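# Sort bottles onto ledges by cap colour

## Task

Set every bottle upright on the wall ledge whose coloured label strip is the same colour as that bottle's cap, with the bottle's entire base resting on that ledge.

## Robot and tools

Robot: two seven-joint OpenArm arms, left_arm and right_arm, each ending in a two-finger parallel gripper. Both face +x; left_arm sits on the +y side (image left/right may not match). A gripper pose does not fix the elbow, so a big wrist turn can swing the arm.

Frames: all positions and orientations are in one scene frame, in metres. Its origin is on the floor plane z = 0, under the midpoint between the two arm bases, which are 0.70 m above it. +x is forward, +z up. Orientation is a quaternion written w first (qw, qx, qy, qz). In the gripper's own frame, +z points along the fingers toward the tips and y is the line along which the pads close. end_effector_position is the point between the pads when shut, under 1 cm behind the tips; as the fingers close the tips travel about 17 mm further along gripper +z, mostly while the pads are more than 70 mm apart. Reported poses can be a few cm off, more at long reach.

Row layout (used by execute_actions and move): one flat list of 16 numbers covering both arms, always all 16 even if one arm is idle: left x, y, z, qw, qx, qy, qz, opening, then right x, y, z, qw, qx, qy, qz, opening. x, y, z and the quaternion are an absolute goal pose for that gripper in the scene frame, not an offset. Opening ranges from -1 (closed) to +1 (fully open, 0.145 m) and is an absolute command; 0 is a real command, so to leave a gripper alone resend its current command (shown under Tool commands, otherwise the last value sent). Going from open to shut takes at least about 0.5 s.

execute_actions(actions, cameras): actions is a list of actions; each action is a list of up to 15 rows, one per 1/30 s control step; a short action repeats its final row to fill 15 steps. Per action, each gripper's target must lie within 0.6 m of where that gripper is at the action's start, measured along each of the gripper's current axes, or the action is rejected for both arms; if the first action fails this against the latest reported state, or any action is malformed, the whole call is rejected. An empty actions list just reports state and images. The controller clips commanded orientation to within 32 degrees of the measured one each step and moves position first if it can't do both, so one action may fall short; the result's Hand target line shows where each arm is actually being sent, and you command the remainder next. To keep orientation steady, repeat your own chosen quaternion rather than copying the drifting measured one. To park an arm, resend every call the exact pose from the last result before it stopped, plus its desired opening; commanding the measured pose also relieves a press.

move(target, speed, blend, opening_speed, blocking, cameras): drives each gripper in a straight line from its Hand target to the row's pose. target is one 16-number row or a list of up to 15 rows (sharing one 10 s budget); no 0.6 m check. speed: m/s, 0.002 to 1.1, default 0.25, one value or one per target; rotation capped at twice that in rad/s. blend: corner rounding radius in m for lists, default 0. opening_speed: opening units per second, at least 0.2. blocking=false returns after about 0.5 s while the move continues; a new move replaces a running one. Paths do not avoid obstacles or the other arm; grippers lag and overshoot, more when fast or when the arm is nearly straight. Openings of the first row apply at once; openings of later rows apply on arrival after everything is at rest. The result adds a move: line, e.g. done (at rest within 3 mm and 2 degrees), off_target, moving, held or fault, plus limits=paced (pose clipped) or limits=held (steps withheld, e.g. by the arm-clearance check). done does not mean no contact.

wait(seconds 0 to 10, cameras): let time pass holding commands; a running move continues. stop(cameras): brake the running move. zoom_image(camera cam_high or cam_low, region [x0, y0, x1, y1] pixels, origin top-left, at most 504 by 504): closer look at the latest image. read_manual(section "licences"): licence texts only. finished_scene(scene): ends the current scene (give its number); irreversible, and the goal must hold with the robot let go.

Result lines: per arm end_effector_position, end_effector_quat_wxyz, Hand target, Tool commands, grip_measured (measured opening on the -1..+1 scale; the last Joint positions value is the opening in metres), Joint velocities ("within noise" means still), Joint torques (same joint order, gravity included, offset and noisy; joints 3 and 4 wrap at ±28 N m). Calls with actions also list some intermediate end_effector_position steps. Images come from cam_high and cam_low, both 896x504; calibration is given as OpenCV K, distortion and T_world_to_cam, accurate to roughly a centimetre.

Gripping: to hold, keep commanding an opening well under grip_measured; lower squeezes harder (about 10 N per pad max, up to ~11 cm wide objects). Closing fast can squeeze too hard.

Heat: holding loads, stretched poses or pushing at unreachable targets heat motors. At 85 °C a MOTOR HOT line appears; at 100 °C an OVER-TEMPERATURE FAULT stops that arm for 30 to 60 s or more, possibly with no warning.

Avoid: knocking anything out of the work area, dropping bottles or releasing them while moving, fast approaches into contact, targets far past a contact point, arm-to-arm collisions (the clearance check does not guard gripper against gripper), and closing one gripper on the other's fingers. Loose items may occasionally get nudged by outside pushes.

Each tool is called after "Emit:" in YAML: its name, and indented under it one key for each argument.

## Session

Emit:
execute_actions:
  actions: []

Emit:
zoom_image:
  camera: "cam_low"
  region: [320, 120, 640, 400]

Emit:
zoom_image:
  camera: "cam_high"
  region: [400, 190, 690, 430]

Scene clock: 0.00 s.
left_arm: end_effector_position=(+0.2239, +0.1828, +0.6144) grip_measured=+1.00 end_effector_quat_wxyz=(-0.319, +0.395, -0.515, +0.691) | right_arm: end_effector_position=(+0.4009, -0.1655, +0.3728) grip_measured=+1.00 end_effector_quat_wxyz=(+0.260, +0.265, +0.837, +0.401)
Joint positions: left_arm=[-1.106 0.942 0.535 2.339 -0.48 -0.199 -0.367 0.145] | right_arm=[0.583 0.619 -0.841 0.925 -1.182 -0.496 -0.047 0.145]
Joint velocities: within noise
Joint torques (N m): no reading
Motor temperatures (°C): left_arm=[21 21 22 21 21 23 21] | right_arm=[20 22 22 19 20 19 21]
Hand target: left_arm +0.2239, +0.1828, +0.6144; -0.319, +0.395, -0.515, +0.691 | right_arm +0.4009, -0.1655, +0.3728; +0.260, +0.265, +0.837, +0.401
Tool commands: left_gripper/opening=+1.0 right_gripper/opening=+1.0

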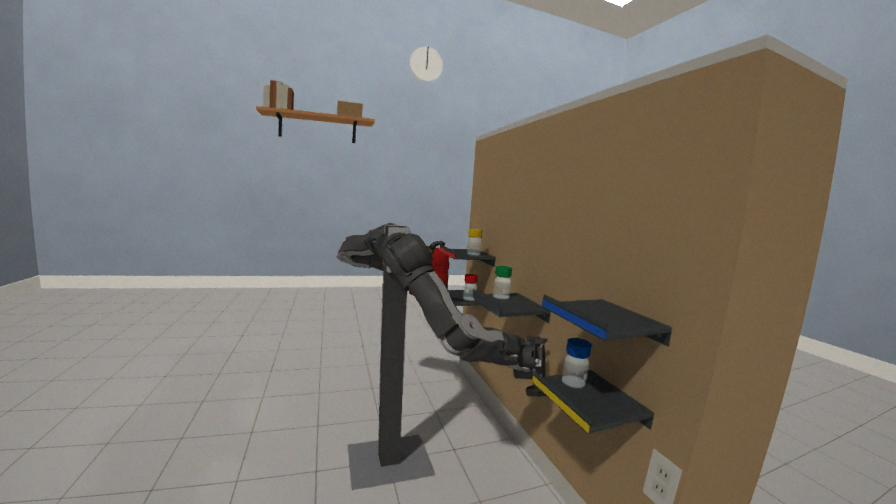

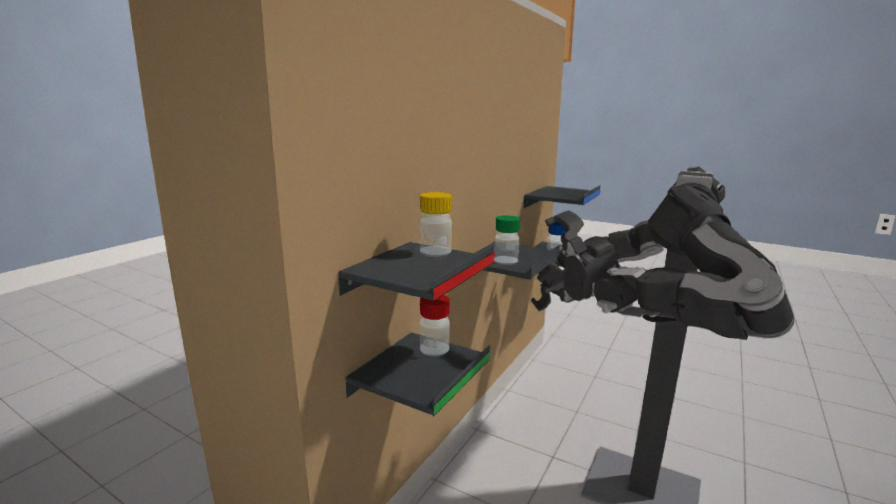

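Scaled by 1.575 from the camera's 896x504 image, which has a finer 1280x720 frame.

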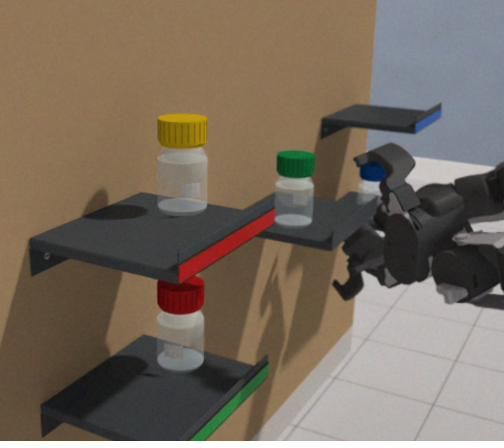

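Scaled by 1.738 from the camera's 896x504 image, which has a finer 1280x720 frame.

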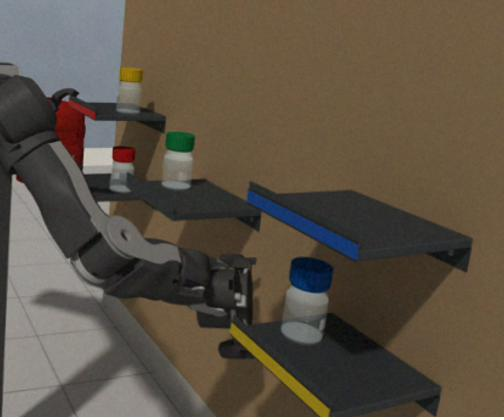

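Emit:
move:
  target:
    - [0.21,0.21,0.56,-0.0616,0.7044,0.0616,0.7044,0.4,0.28,-0.23,0.40,0.260,0.265,0.837,0.401,0.4]
    - [0.22,0.25,0.52,-0.1228,0.6964,0.1228,0.6964,0.4,0.24,-0.27,0.45,0.1228,0.6964,-0.1228,0.6964,0.4]
    - [0.26,0.27,0.495,-0.1228,0.6964,0.1228,0.6964,0.4,0.25,-0.30,0.493,0.1228,0.6964,-0.1228,0.6964,0.4]
  blend: [0.03,0.03,0]

Emit:
zoom_image:
  camera: "cam_low"
  region: [340, 160, 640, 420]

Emit:
zoom_image:
  camera: "cam_high"
  region: [420, 220, 680, 430]

Scene clock: 76.27 s.
left_arm: end_effector_position=(+0.2596, +0.2708, +0.4965) grip_measured=+0.40 end_effector_quat_wxyz=(-0.125, +0.695, +0.124, +0.697) | right_arm: end_effector_position=(+0.2502, -0.3010, +0.4940) grip_measured=+0.40 end_effector_quat_wxyz=(+0.125, +0.695, -0.123, +0.698)
Joint positions: left_arm=[-0.545 0.317 0.108 2.003 0.327 -0.104 -0.393 0.105] | right_arm=[-0.592 1.012 -0.247 1.959 0.672 -0.517 -0.886 0.105]
Joint velocities: within noise
Joint torques (N m): left_arm=[1.28 2.52 0.27 4.4 0 -0.67 0.22] | right_arm=[1.09 4 1.98 3.15 -0.22 -0.23 0.08]
Motor temperatures (°C): left_arm=[20 21 23 22 21 23 21] | right_arm=[22 23 23 20 20 19 21]
Hand target: left_arm +0.2600, +0.2699, +0.4950; -0.123, +0.696, +0.123, +0.696 | right_arm +0.2500, -0.3000, +0.4930; +0.123, +0.696, -0.123, +0.696
Off the commanded pose: left_arm 0.002 m, 0 deg | right_arm 0.001 m, 0 deg.
move: done; blend cut to 0.0267 m at target 2

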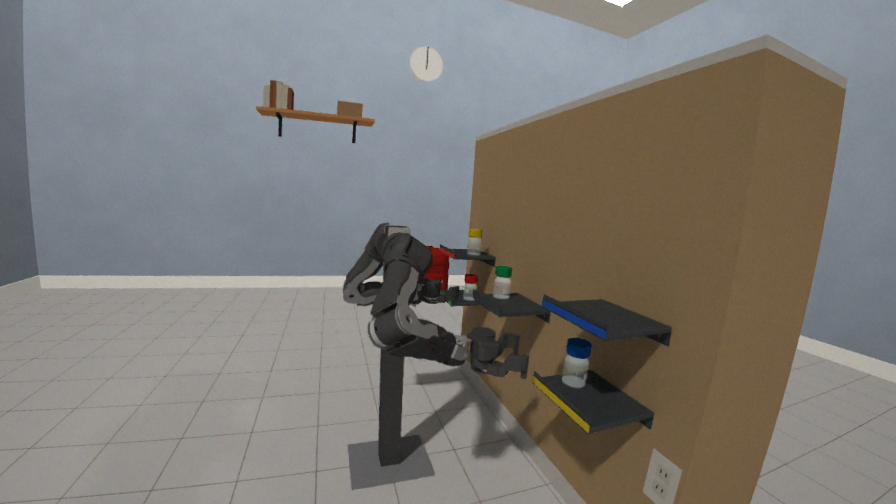

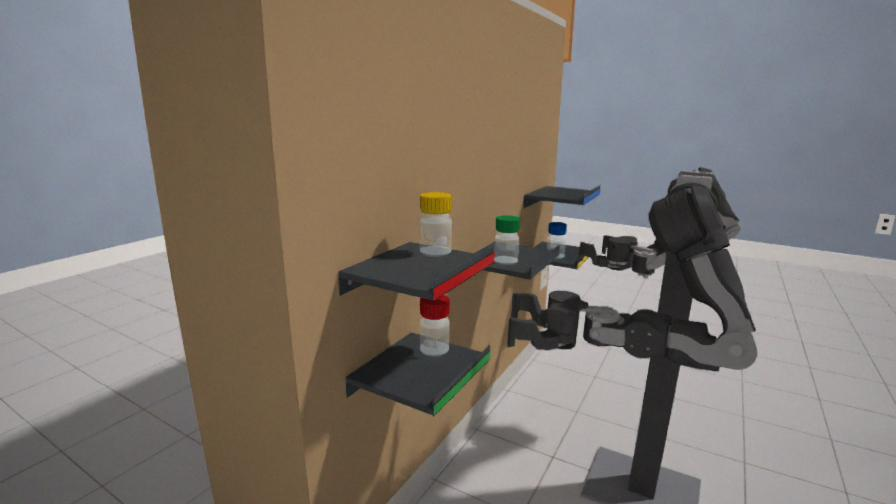

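Scaled by 1.680 from the camera's 896x504 image, which has a finer 1280x720 frame.

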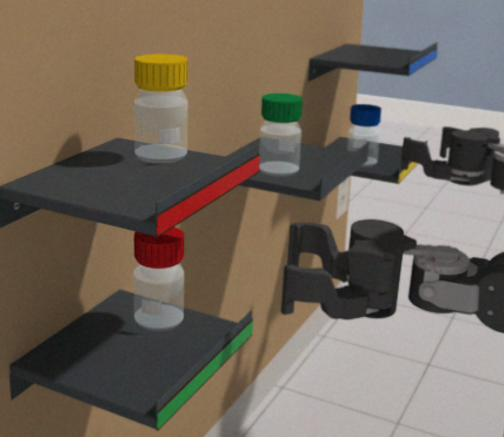

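Scaled by 1.938 from the camera's 896x504 image, which has a finer 1280x720 frame.

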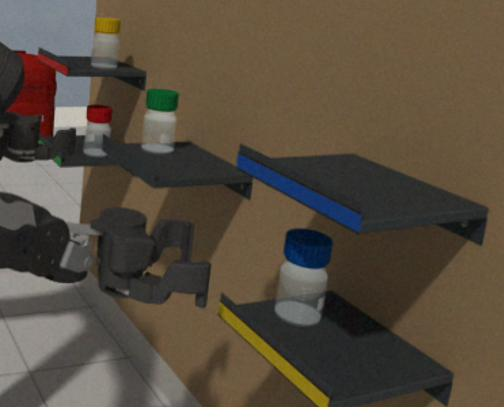

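Emit:
move:
  target:
    - [0.36,0.306,0.492,-0.1228,0.6964,0.1228,0.6964,0.4,0.353,-0.337,0.492,0.1228,0.6964,-0.1228,0.6964,0.4]
    - [0.42,0.328,0.492,-0.1228,0.6964,0.1228,0.6964,0.4,0.413,-0.359,0.492,0.1228,0.6964,-0.1228,0.6964,0.4]
  speed: [0.2,0.1]

Emit:
zoom_image:
  camera: "cam_low"
  region: [380, 180, 600, 400]

Emit:
zoom_image:
  camera: "cam_high"
  region: [420, 220, 680, 430]

Scene clock: 87.63 s.
left_arm: end_effector_position=(+0.4206, +0.3287, +0.4957) grip_measured=+0.40 end_effector_quat_wxyz=(-0.123, +0.693, +0.126, +0.699) | right_arm: end_effector_position=(+0.4131, -0.3611, +0.4954) grip_measured=+0.40 end_effector_quat_wxyz=(+0.125, +0.692, -0.127, +0.699)
Joint positions: left_arm=[0.27 0.428 -0.014 1.235 0.42 -0.052 -0.229 0.105] | right_arm=[0.353 0.806 -0.514 1.178 0.912 -0.292 -0.397 0.105]
Joint velocities: within noise
Joint torques (N m): left_arm=[6.32 4.05 0.47 4.01 0 -0.71 0.24] | right_arm=[4.79 4.84 2.18 2.24 -0.11 -0.32 0.2]
Motor temperatures (°C): left_arm=[21 21 23 22 21 24 21] | right_arm=[22 23 23 20 20 19 21]
Hand target: left_arm +0.4200, +0.3280, +0.4920; -0.123, +0.696, +0.123, +0.696 | right_arm +0.4130, -0.3590, +0.4920; +0.123, +0.696, -0.123, +0.696
Off the commanded pose: left_arm 0.004 m, 1 deg | right_arm 0.004 m, 1 deg.
move: off_target (left_arm, right_arm)

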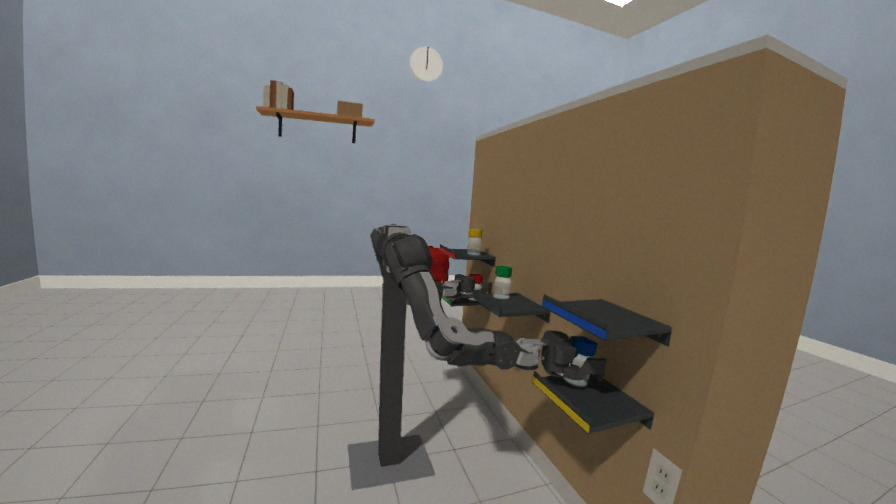

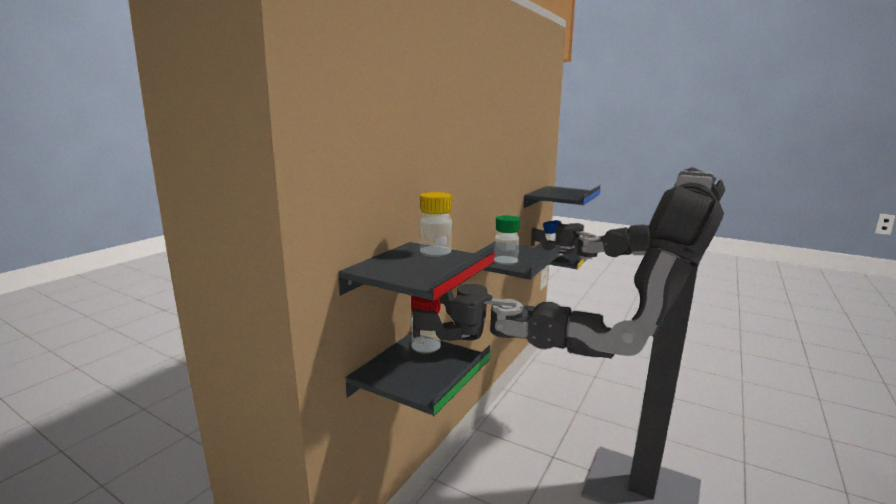

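Scaled by 2.291 from the camera's 896x504 image, which has a finer 1280x720 frame.

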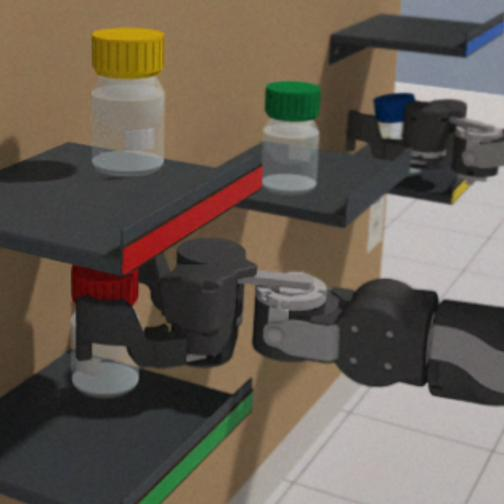

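Scaled by 1.938 from the camera's 896x504 image, which has a finer 1280x720 frame.

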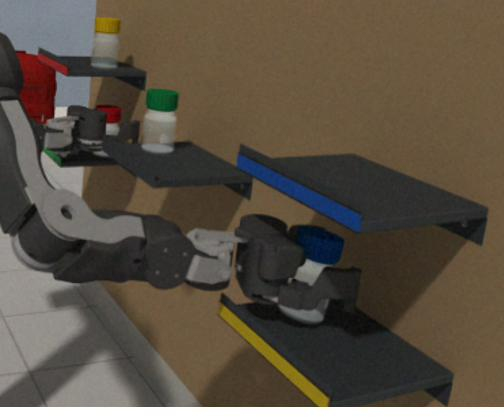

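Emit:
move:
  target: [0.42,0.328,0.492,-0.1228,0.6964,0.1228,0.6964,-0.5,0.413,-0.359,0.492,0.1228,0.6964,-0.1228,0.6964,-0.5]
  opening_speed: 1.2

Emit:
zoom_image:
  camera: "cam_low"
  region: [380, 180, 600, 400]

Emit:
zoom_image:
  camera: "cam_high"
  region: [420, 220, 680, 430]

Scene clock: 100.20 s.
left_arm: end_effector_position=(+0.4207, +0.3285, +0.4960) grip_measured=-0.34 end_effector_quat_wxyz=(-0.124, +0.693, +0.124, +0.700) | right_arm: end_effector_position=(+0.4132, -0.3609, +0.4953) grip_measured=-0.21 end_effector_quat_wxyz=(+0.125, +0.692, -0.126, +0.699)
Joint positions: left_arm=[0.27 0.43 -0.016 1.235 0.419 -0.054 -0.228 0.05] | right_arm=[0.353 0.806 -0.514 1.178 0.912 -0.291 -0.396 0.06]
Joint velocities: within noise
Joint torques (N m): left_arm=[6.37 3.76 0.62 4.08 0.03 -0.66 0.19] | right_arm=[4.71 4.95 2.33 2.43 -0.13 -0.31 0.17]
Motor temperatures (°C): left_arm=[22 21 23 22 21 24 21] | right_arm=[22 23 23 20 20 19 21]
Hand target: left_arm +0.4200, +0.3279, +0.4920; -0.123, +0.696, +0.123, +0.696 | right_arm +0.4130, -0.3589, +0.4921; +0.123, +0.696, -0.123, +0.696
Off the commanded pose: left_arm 0.004 m, 1 deg | right_arm 0.004 m, 1 deg.
move: off_target (left_arm, right_arm)

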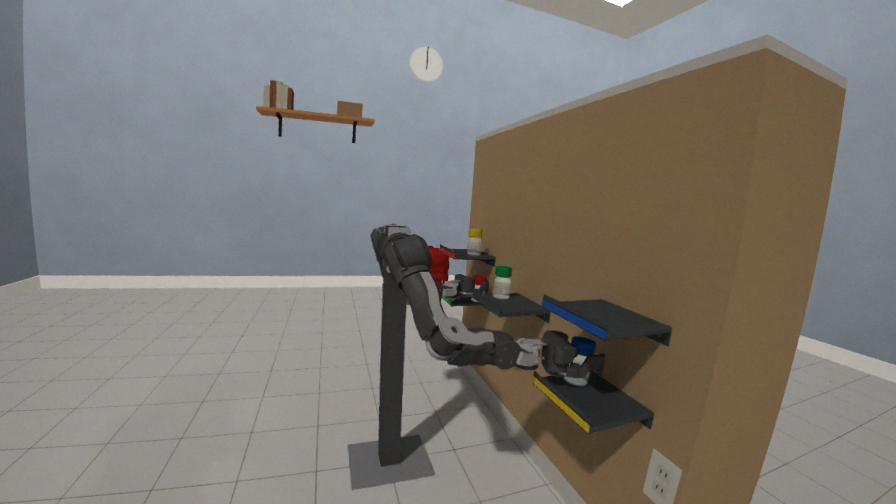

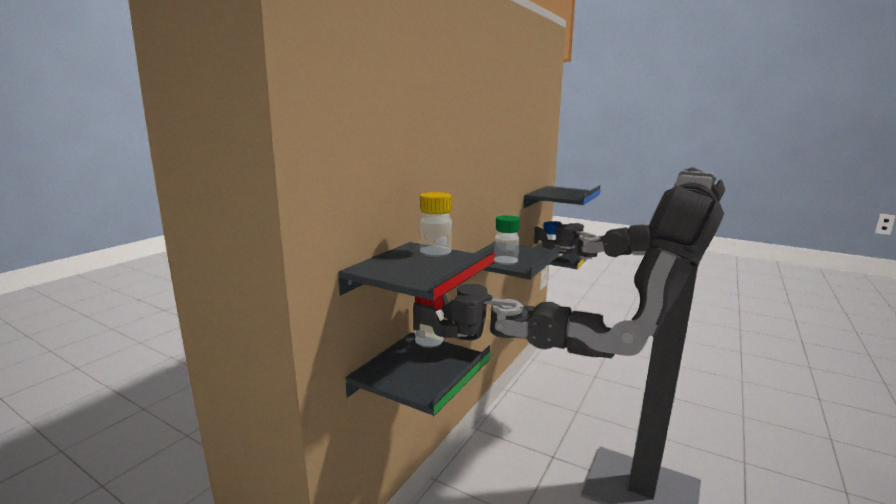

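Scaled by 2.291 from the camera's 896x504 image, which has a finer 1280x720 frame.

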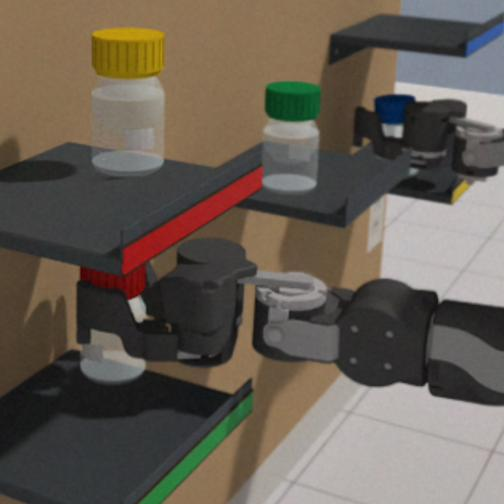

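Scaled by 1.938 from the camera's 896x504 image, which has a finer 1280x720 frame.

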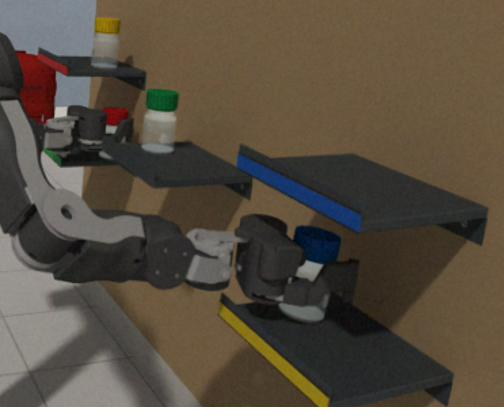

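Emit:
zoom_image:
  camera: "cam_low"
  region: [395, 270, 515, 370]

Emit:
zoom_image:
  camera: "cam_high"
  region: [530, 320, 630, 400]

Emit:
zoom_image:
  camera: "cam_high"
  region: [430, 250, 530, 320]

Scaled by 4.200 from the camera's 896x504 image, which has a finer 1280x720 frame.

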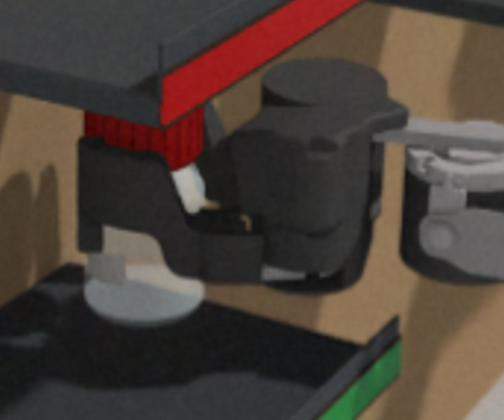

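Scaled by 5.040 from the camera's 896x504 image, which has a finer 1280x720 frame.

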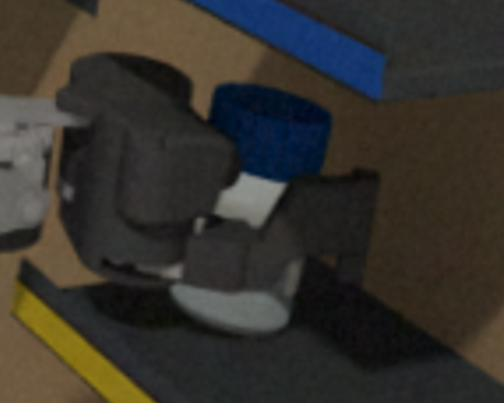

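Scaled by 5.040 from the camera's 896x504 image, which has a finer 1280x720 frame.

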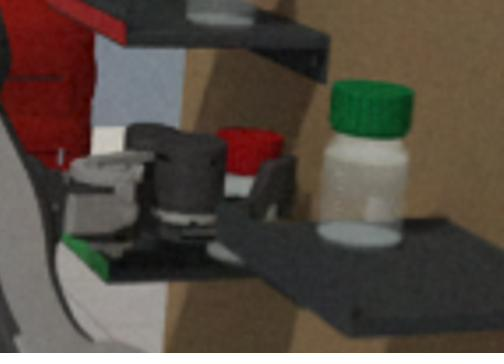

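Emit:
move:
  target:
    - [0.42,0.328,0.496,-0.1228,0.6964,0.1228,0.6964,-0.8,0.413,-0.359,0.496,0.1228,0.6964,-0.1228,0.6964,-0.7]
    - [0.42,0.328,0.510,-0.1228,0.6964,0.1228,0.6964,-0.8,0.413,-0.359,0.510,0.1228,0.6964,-0.1228,0.6964,-0.7]
  speed: 0.05
  opening_speed: 1.5

Emit:
zoom_image:
  camera: "cam_low"
  region: [395, 250, 515, 370]

Emit:
zoom_image:
  camera: "cam_high"
  region: [530, 290, 650, 410]

Scene clock: 171.07 s.
left_arm: end_effector_position=(+0.4206, +0.3267, +0.5072) grip_measured=-0.34 end_effector_quat_wxyz=(-0.120, +0.700, +0.122, +0.693) | right_arm: end_effector_position=(+0.4126, -0.3573, +0.5063) grip_measured=-0.21 end_effector_quat_wxyz=(+0.121, +0.700, -0.121, +0.693)
Joint positions: left_arm=[0.266 0.439 0 1.301 0.425 0.029 -0.23 0.05] | right_arm=[0.349 0.848 -0.514 1.253 0.938 -0.234 -0.419 0.06]
Joint velocities: within noise
Joint torques (N m): left_arm=[6.95 4.26 1.68 6.39 -0.04 -0.78 -0.01] | right_arm=[5.71 6.24 4.31 3.1 -0.16 -0.48 -0.15]
Motor temperatures (°C): left_arm=[23 22 22 23 21 24 21] | right_arm=[23 24 23 20 20 20 21]
Hand target: left_arm +0.4200, +0.3281, +0.5100; -0.123, +0.696, +0.123, +0.696 | right_arm +0.4130, -0.3590, +0.5100; +0.123, +0.696, -0.123, +0.696
Off the commanded pose: left_arm 0.003 m, 1 deg | right_arm 0.004 m, 1 deg.
move: off_target (right_arm)

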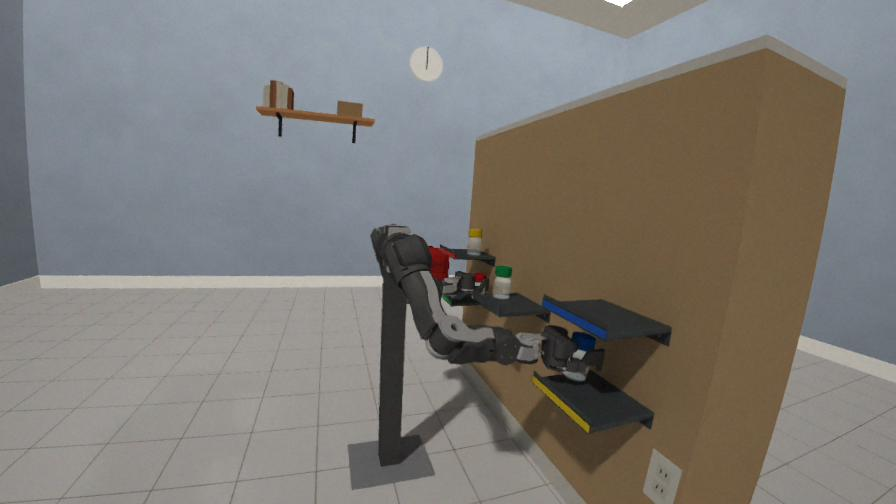

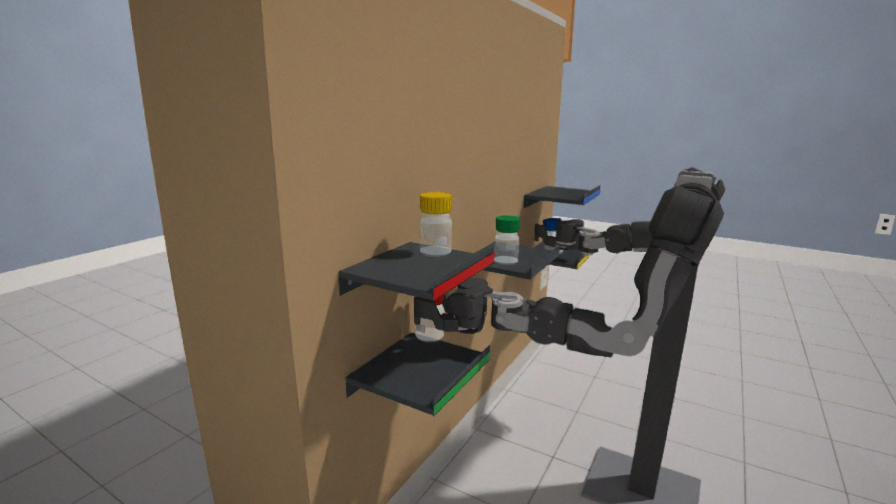

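Scaled by 4.200 from the camera's 896x504 image, which has a finer 1280x720 frame.

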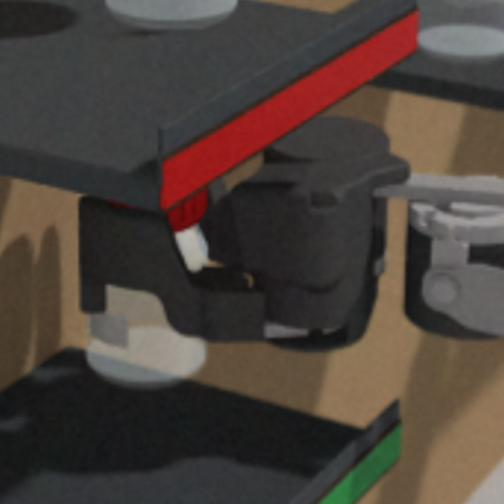

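Scaled by 4.200 from the camera's 896x504 image, which has a finer 1280x720 frame.

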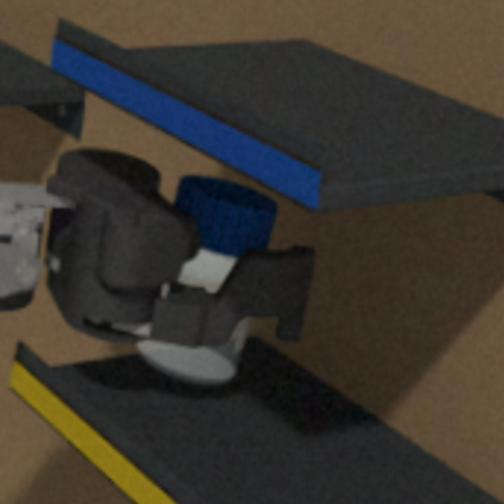

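Emit:
move:
  target:
    - [0.42,0.328,0.526,-0.1228,0.6964,0.1228,0.6964,-0.8,0.413,-0.359,0.526,0.1228,0.6964,-0.1228,0.6964,-0.7]
    - [0.38,0.314,0.528,-0.1228,0.6964,0.1228,0.6964,-0.8,0.373,-0.345,0.528,0.1228,0.6964,-0.1228,0.6964,-0.7]
  speed: 0.06

Emit:
zoom_image:
  camera: "cam_low"
  region: [395, 250, 515, 370]

Emit:
zoom_image:
  camera: "cam_high"
  region: [530, 290, 650, 410]

Scene clock: 182.87 s.
left_arm: end_effector_position=(+0.3802, +0.3134, +0.5247) grip_measured=-0.34 end_effector_quat_wxyz=(-0.122, +0.701, +0.120, +0.693) | right_arm: end_effector_position=(+0.3726, -0.3429, +0.5228) grip_measured=-0.22 end_effector_quat_wxyz=(+0.121, +0.703, -0.119, +0.690)
Joint positions: left_arm=[0.064 0.44 0.076 1.611 0.435 0.144 -0.291 0.05] | right_arm=[0.132 1.001 -0.452 1.569 0.992 -0.232 -0.585 0.06]
Joint velocities: within noise
Joint torques (N m): left_arm=[5.97 3.23 1.77 6.35 -0.03 -0.77 -0.05] | right_arm=[4.36 6.55 5.48 2.8 -0.27 -0.66 -0.16]
Motor temperatures (°C): left_arm=[24 22 23 24 21 25 21] | right_arm=[23 24 23 20 20 20 21]
Hand target: left_arm +0.3800, +0.3140, +0.5279; -0.123, +0.696, +0.123, +0.696 | right_arm +0.3730, -0.3449, +0.5280; +0.123, +0.696, -0.123, +0.696
Off the commanded pose: left_arm 0.003 m, 1 deg | right_arm 0.006 m, 1 deg.
move: off_target (right_arm)

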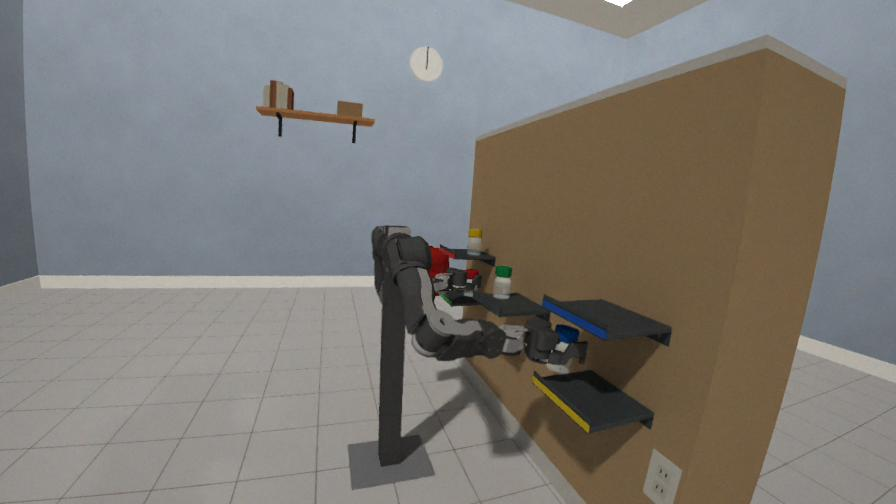

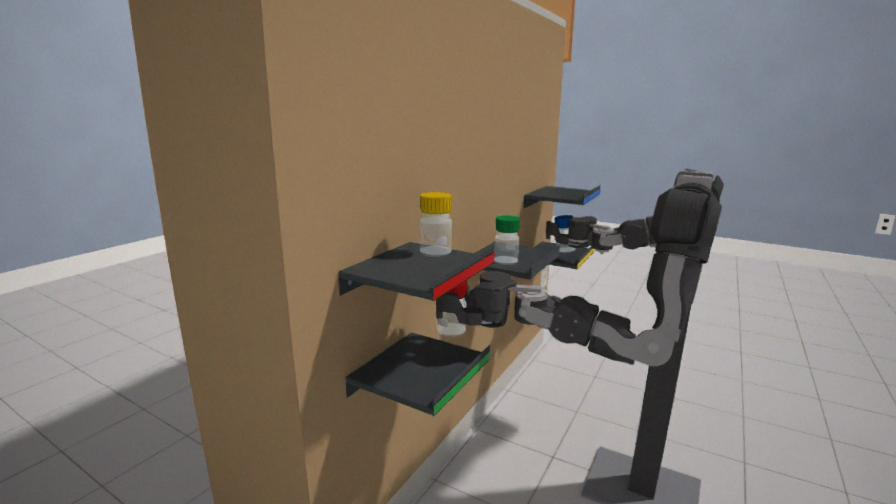

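Scaled by 4.200 from the camera's 896x504 image, which has a finer 1280x720 frame.

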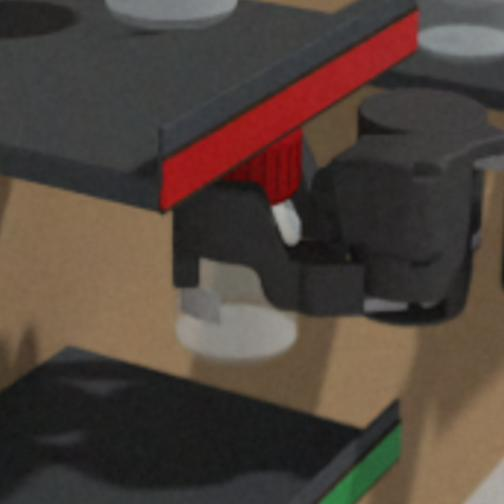

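Scaled by 4.200 from the camera's 896x504 image, which has a finer 1280x720 frame.

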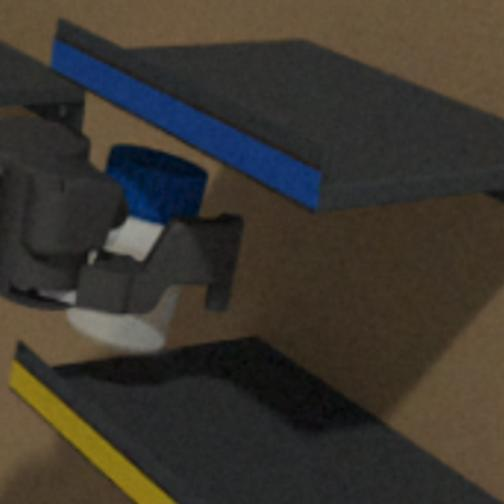

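Emit:
move:
  target:
    - [0.23,0.262,0.53,-0.1228,0.6964,0.1228,0.6964,-0.8,0.223,-0.292,0.53,0.1228,0.6964,-0.1228,0.6964,-0.7]
    - [0.235,0.36,0.735,-0.1228,0.6964,0.1228,0.6964,-0.8,0.225,-0.31,0.74,0.1228,0.6964,-0.1228,0.6964,-0.7]
    - [0.37,0.435,0.74,-0.1228,0.6964,0.1228,0.6964,-0.8,0.38,-0.366,0.74,0.1228,0.6964,-0.1228,0.6964,-0.7]
  speed: [0.15,0.2,0.15]

Emit:
zoom_image:
  camera: "cam_low"
  region: [320, 130, 620, 330]

Emit:
zoom_image:
  camera: "cam_high"
  region: [500, 210, 680, 390]

Emit:
zoom_image:
  camera: "cam_high"
  region: [420, 200, 520, 310]

Scene clock: 206.27 s.
left_arm: end_effector_position=(+0.3706, +0.4346, +0.7387) grip_measured=-0.34 end_effector_quat_wxyz=(-0.126, +0.699, +0.120, +0.693) | right_arm: end_effector_position=(+0.3802, -0.3653, +0.7395) grip_measured=-0.22 end_effector_quat_wxyz=(+0.138, +0.685, -0.099, +0.708)
Joint positions: left_arm=[-0.616 1.605 0.787 1.522 1.584 0.182 -0.323 0.05] | right_arm=[-1.311 1.67 1.461 1.758 1.559 0.137 -0.617 0.059]
Joint velocities: within noise
Joint torques (N m): left_arm=[4.79 6 4.59 0.34 0.04 -0.82 0.14] | right_arm=[3.86 2.02 5.29 0.12 -0.18 -0.42 -0.2]
Motor temperatures (°C): left_arm=[23 22 23 25 21 25 21] | right_arm=[23 24 24 20 20 20 21]
Hand target: left_arm +0.3700, +0.4350, +0.7400; -0.123, +0.696, +0.122, +0.696 | right_arm +0.3800, -0.3661, +0.7399; +0.139, +0.684, -0.101, +0.708
Off the commanded pose: left_arm 0.001 m, 1 deg | right_arm 0.001 m, 4 deg.
joint sent to its limit (left arm) — joint 5 (forearm roll), upper limit. The joint targets still meet the commanded pose.
joint sent to its limit (right arm) — joint 1 (shoulder pitch), lower limit; joint 5 (forearm roll), upper limit. The joint targets are off in orientation, not in position.
move: off_target (right_arm)

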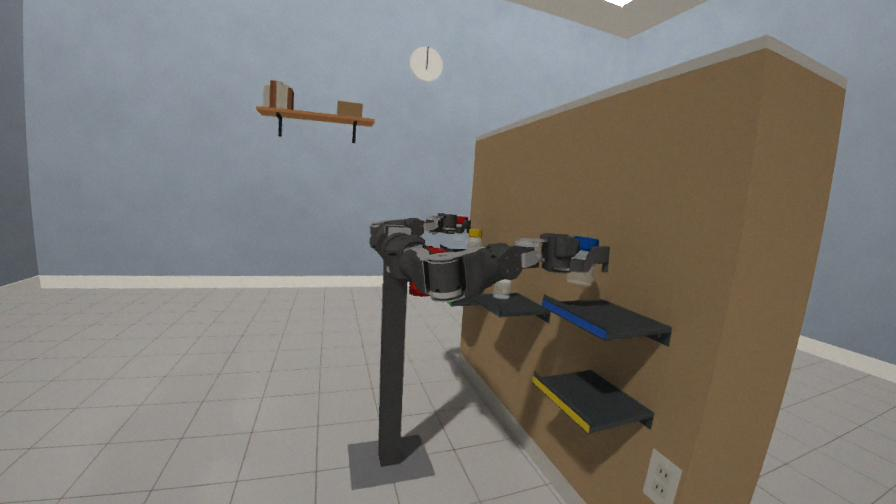

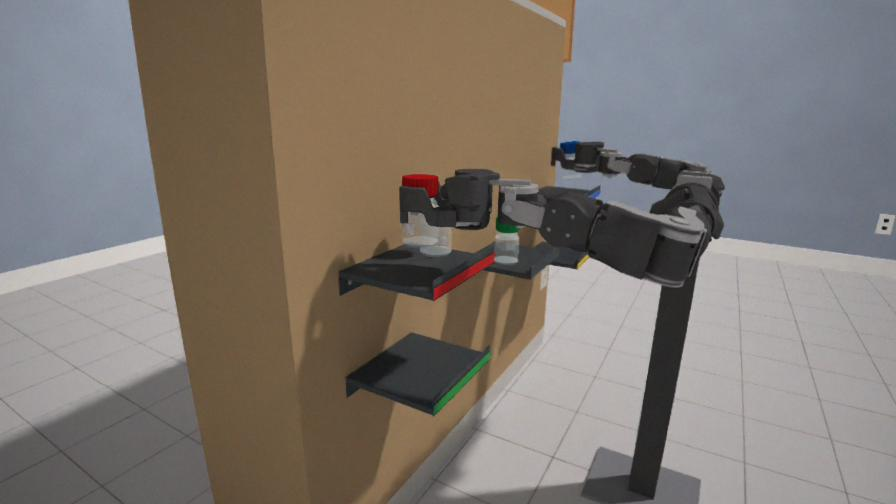

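Scaled by 1.680 from the camera's 896x504 image, which has a finer 1280x720 frame.

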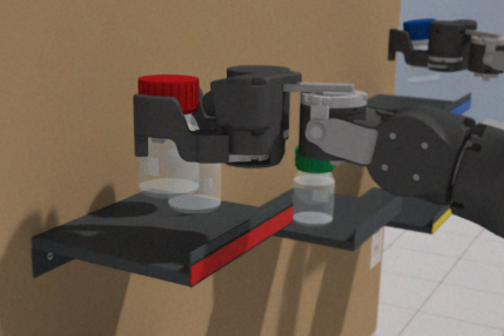

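Scaled by 2.800 from the camera's 896x504 image, which has a finer 1280x720 frame.

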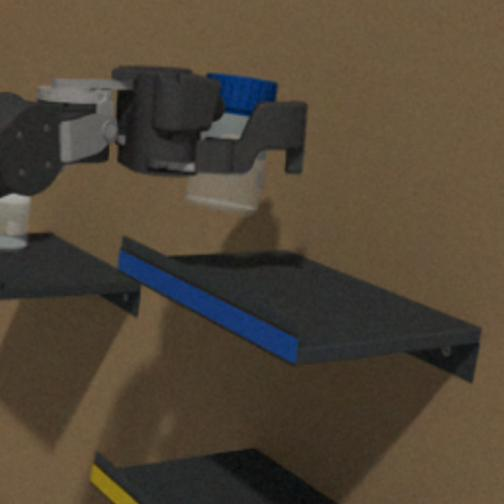

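Scaled by 4.582 from the camera's 896x504 image, which has a finer 1280x720 frame.

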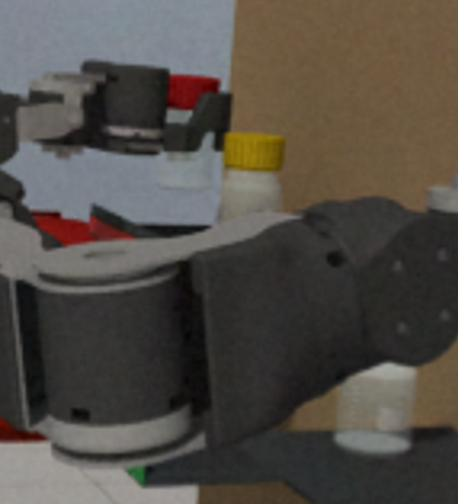

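Emit:
move:
  target:
    - [0.37,0.435,0.71,-0.1228,0.6964,0.1228,0.6964,-0.8,0.385,-0.366,0.712,0.1228,0.6964,-0.1228,0.6964,-0.7]
    - [0.37,0.435,0.693,-0.1228,0.6964,0.1228,0.6964,-0.8,0.385,-0.366,0.695,0.1228,0.6964,-0.1228,0.6964,-0.7]
  speed: [0.1,0.03]

Emit:
zoom_image:
  camera: "cam_low"
  region: [320, 130, 620, 330]

Emit:
zoom_image:
  camera: "cam_high"
  region: [500, 210, 680, 390]

Scene clock: 217.03 s.
left_arm: end_effector_position=(+0.3707, +0.4344, +0.6942) grip_measured=-0.34 end_effector_quat_wxyz=(-0.123, +0.698, +0.122, +0.695) | right_arm: end_effector_position=(+0.3848, -0.3662, +0.6958) grip_measured=-0.22 end_effector_quat_wxyz=(+0.132, +0.692, -0.111, +0.701)
Joint positions: left_arm=[-0.745 1.579 0.73 1.541 1.576 -0.012 -0.323 0.05] | right_arm=[-1.311 1.684 1.269 1.749 1.559 -0.047 -0.632 0.059]
Joint velocities: within noise
Joint torques (N m): left_arm=[4.63 5.45 3.21 0.49 -0.1 -0.89 0.1] | right_arm=[3.76 2.31 3.92 0.35 -0.22 -0.65 -0.18]
Motor temperatures (°C): left_arm=[23 23 24 24 21 25 21] | right_arm=[22 24 24 20 20 20 21]
Hand target: left_arm +0.3700, +0.4349, +0.6930; -0.123, +0.696, +0.123, +0.696 | right_arm +0.3849, -0.3661, +0.6949; +0.131, +0.691, -0.113, +0.702
Off the commanded pose: left_arm 0.001 m, 0 deg | right_arm 0.001 m, 2 deg.
joint sent to its limit (right arm) — joint 1 (shoulder pitch), lower limit; joint 5 (forearm roll), upper limit. The joint targets still meet the commanded pose.
move: done

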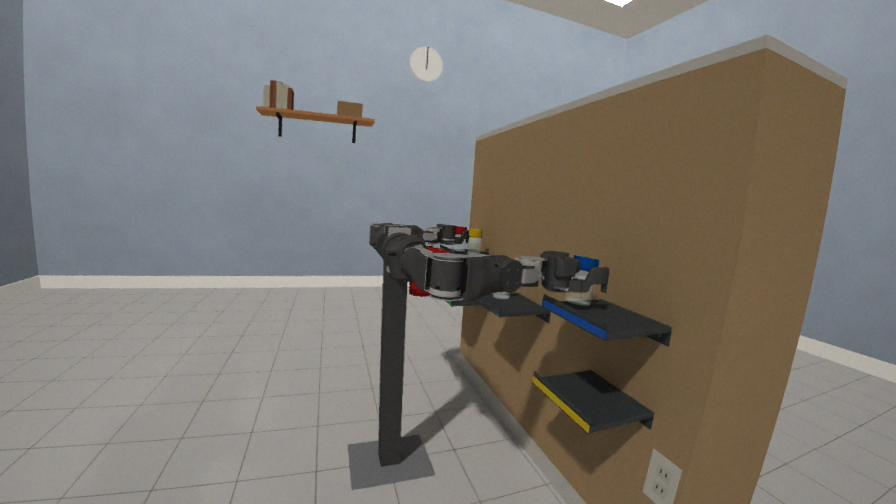

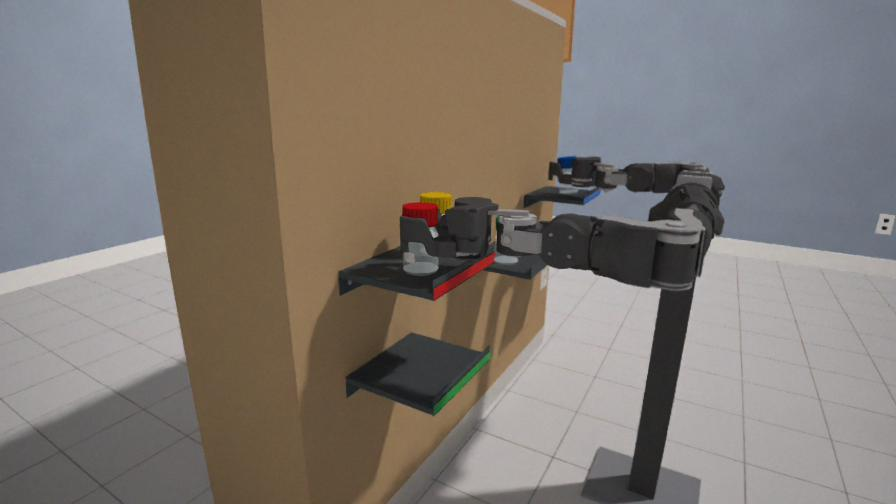

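Scaled by 1.680 from the camera's 896x504 image, which has a finer 1280x720 frame.

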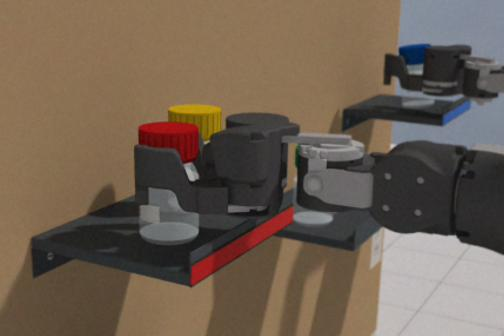

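Scaled by 2.800 from the camera's 896x504 image, which has a finer 1280x720 frame.

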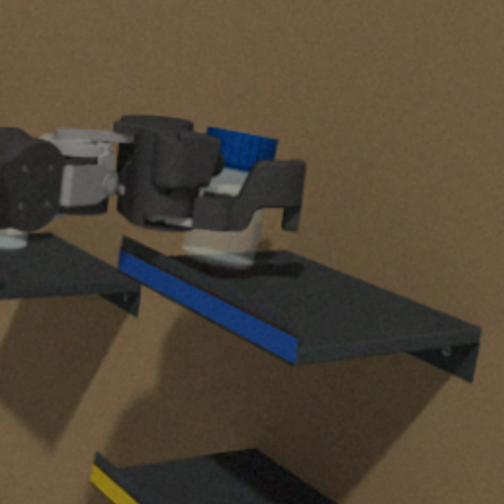

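Emit:
move:
  target: [0.37,0.435,0.683,-0.1228,0.6964,0.1228,0.6964,-0.8,0.385,-0.366,0.685,0.1228,0.6964,-0.1228,0.6964,-0.7]
  speed: 0.03

Emit:
zoom_image:
  camera: "cam_low"
  region: [320, 180, 500, 310]

Emit:
zoom_image:
  camera: "cam_high"
  region: [500, 210, 680, 390]

Emit:
zoom_image:
  camera: "cam_low"
  region: [520, 130, 620, 220]

Scene clock: 231.37 s.
left_arm: end_effector_position=(+0.3704, +0.4343, +0.6930) grip_measured=-0.34 end_effector_quat_wxyz=(-0.122, +0.684, +0.122, +0.709) | right_arm: end_effector_position=(+0.3849, -0.3657, +0.6887) grip_measured=-0.22 end_effector_quat_wxyz=(+0.128, +0.689, -0.114, +0.705)
Joint positions: left_arm=[-0.777 1.579 0.729 1.541 1.574 -0.083 -0.323 0.05] | right_arm=[-1.311 1.688 1.23 1.749 1.559 -0.099 -0.636 0.059]
Joint velocities: within noise
Joint torques (N m): left_arm=[2.99 5.58 1.96 0.29 0.08 -0.13 0.1] | right_arm=[3.81 2.33 2.84 0.18 -0.22 -0.38 -0.14]
Motor temperatures (°C): left_arm=[23 23 25 23 21 25 21] | right_arm=[22 23 24 20 20 20 21]
Hand target: left_arm +0.3698, +0.4349, +0.6831; -0.123, +0.696, +0.123, +0.696 | right_arm +0.3848, -0.3661, +0.6848; +0.130, +0.692, -0.115, +0.701
Off the commanded pose: left_arm 0.010 m, 2 deg | right_arm 0.004 m, 2 deg.
joint sent to its limit (right arm) — joint 1 (shoulder pitch), lower limit; joint 5 (forearm roll), upper limit. The joint targets still meet the commanded pose.
move: off_target (left_arm, right_arm)

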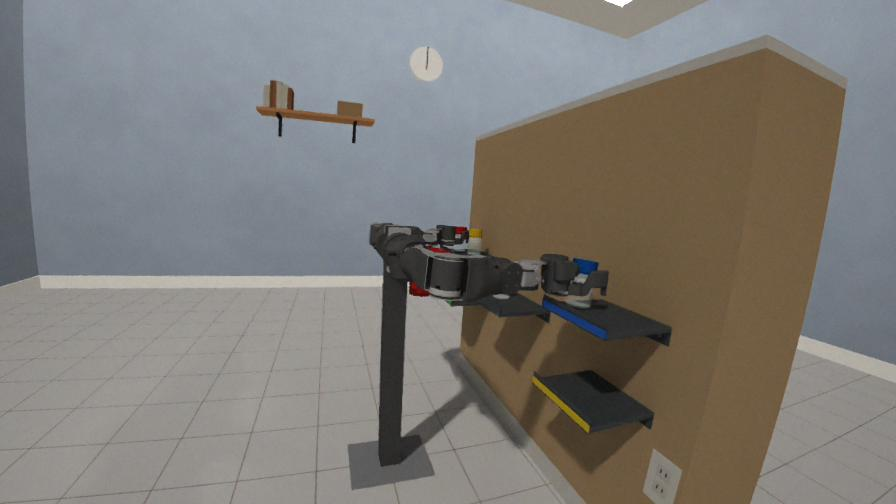

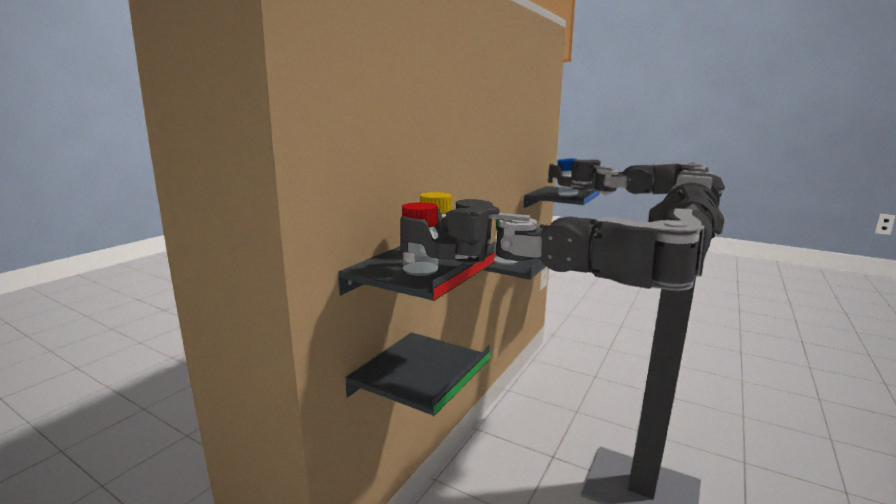

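Scaled by 2.800 from the camera's 896x504 image, which has a finer 1280x720 frame.

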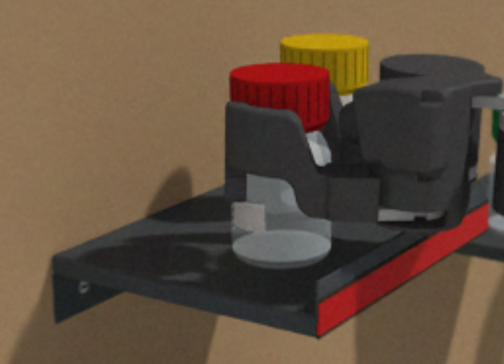

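Scaled by 2.800 from the camera's 896x504 image, which has a finer 1280x720 frame.

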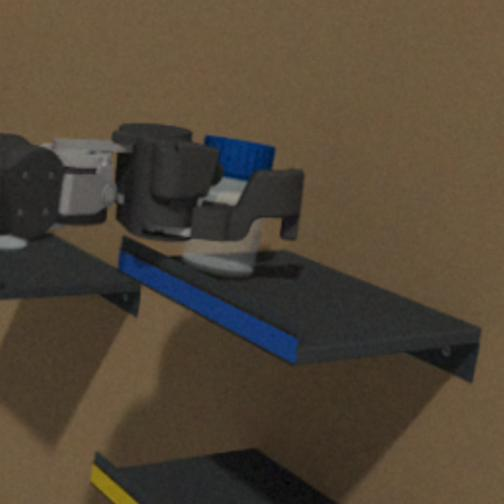

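Scaled by 5.040 from the camera's 896x504 image, which has a finer 1280x720 frame.

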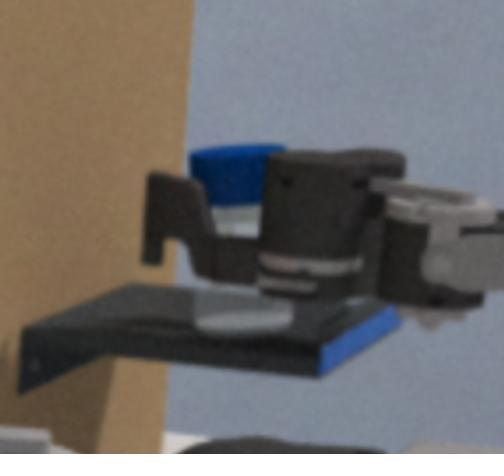

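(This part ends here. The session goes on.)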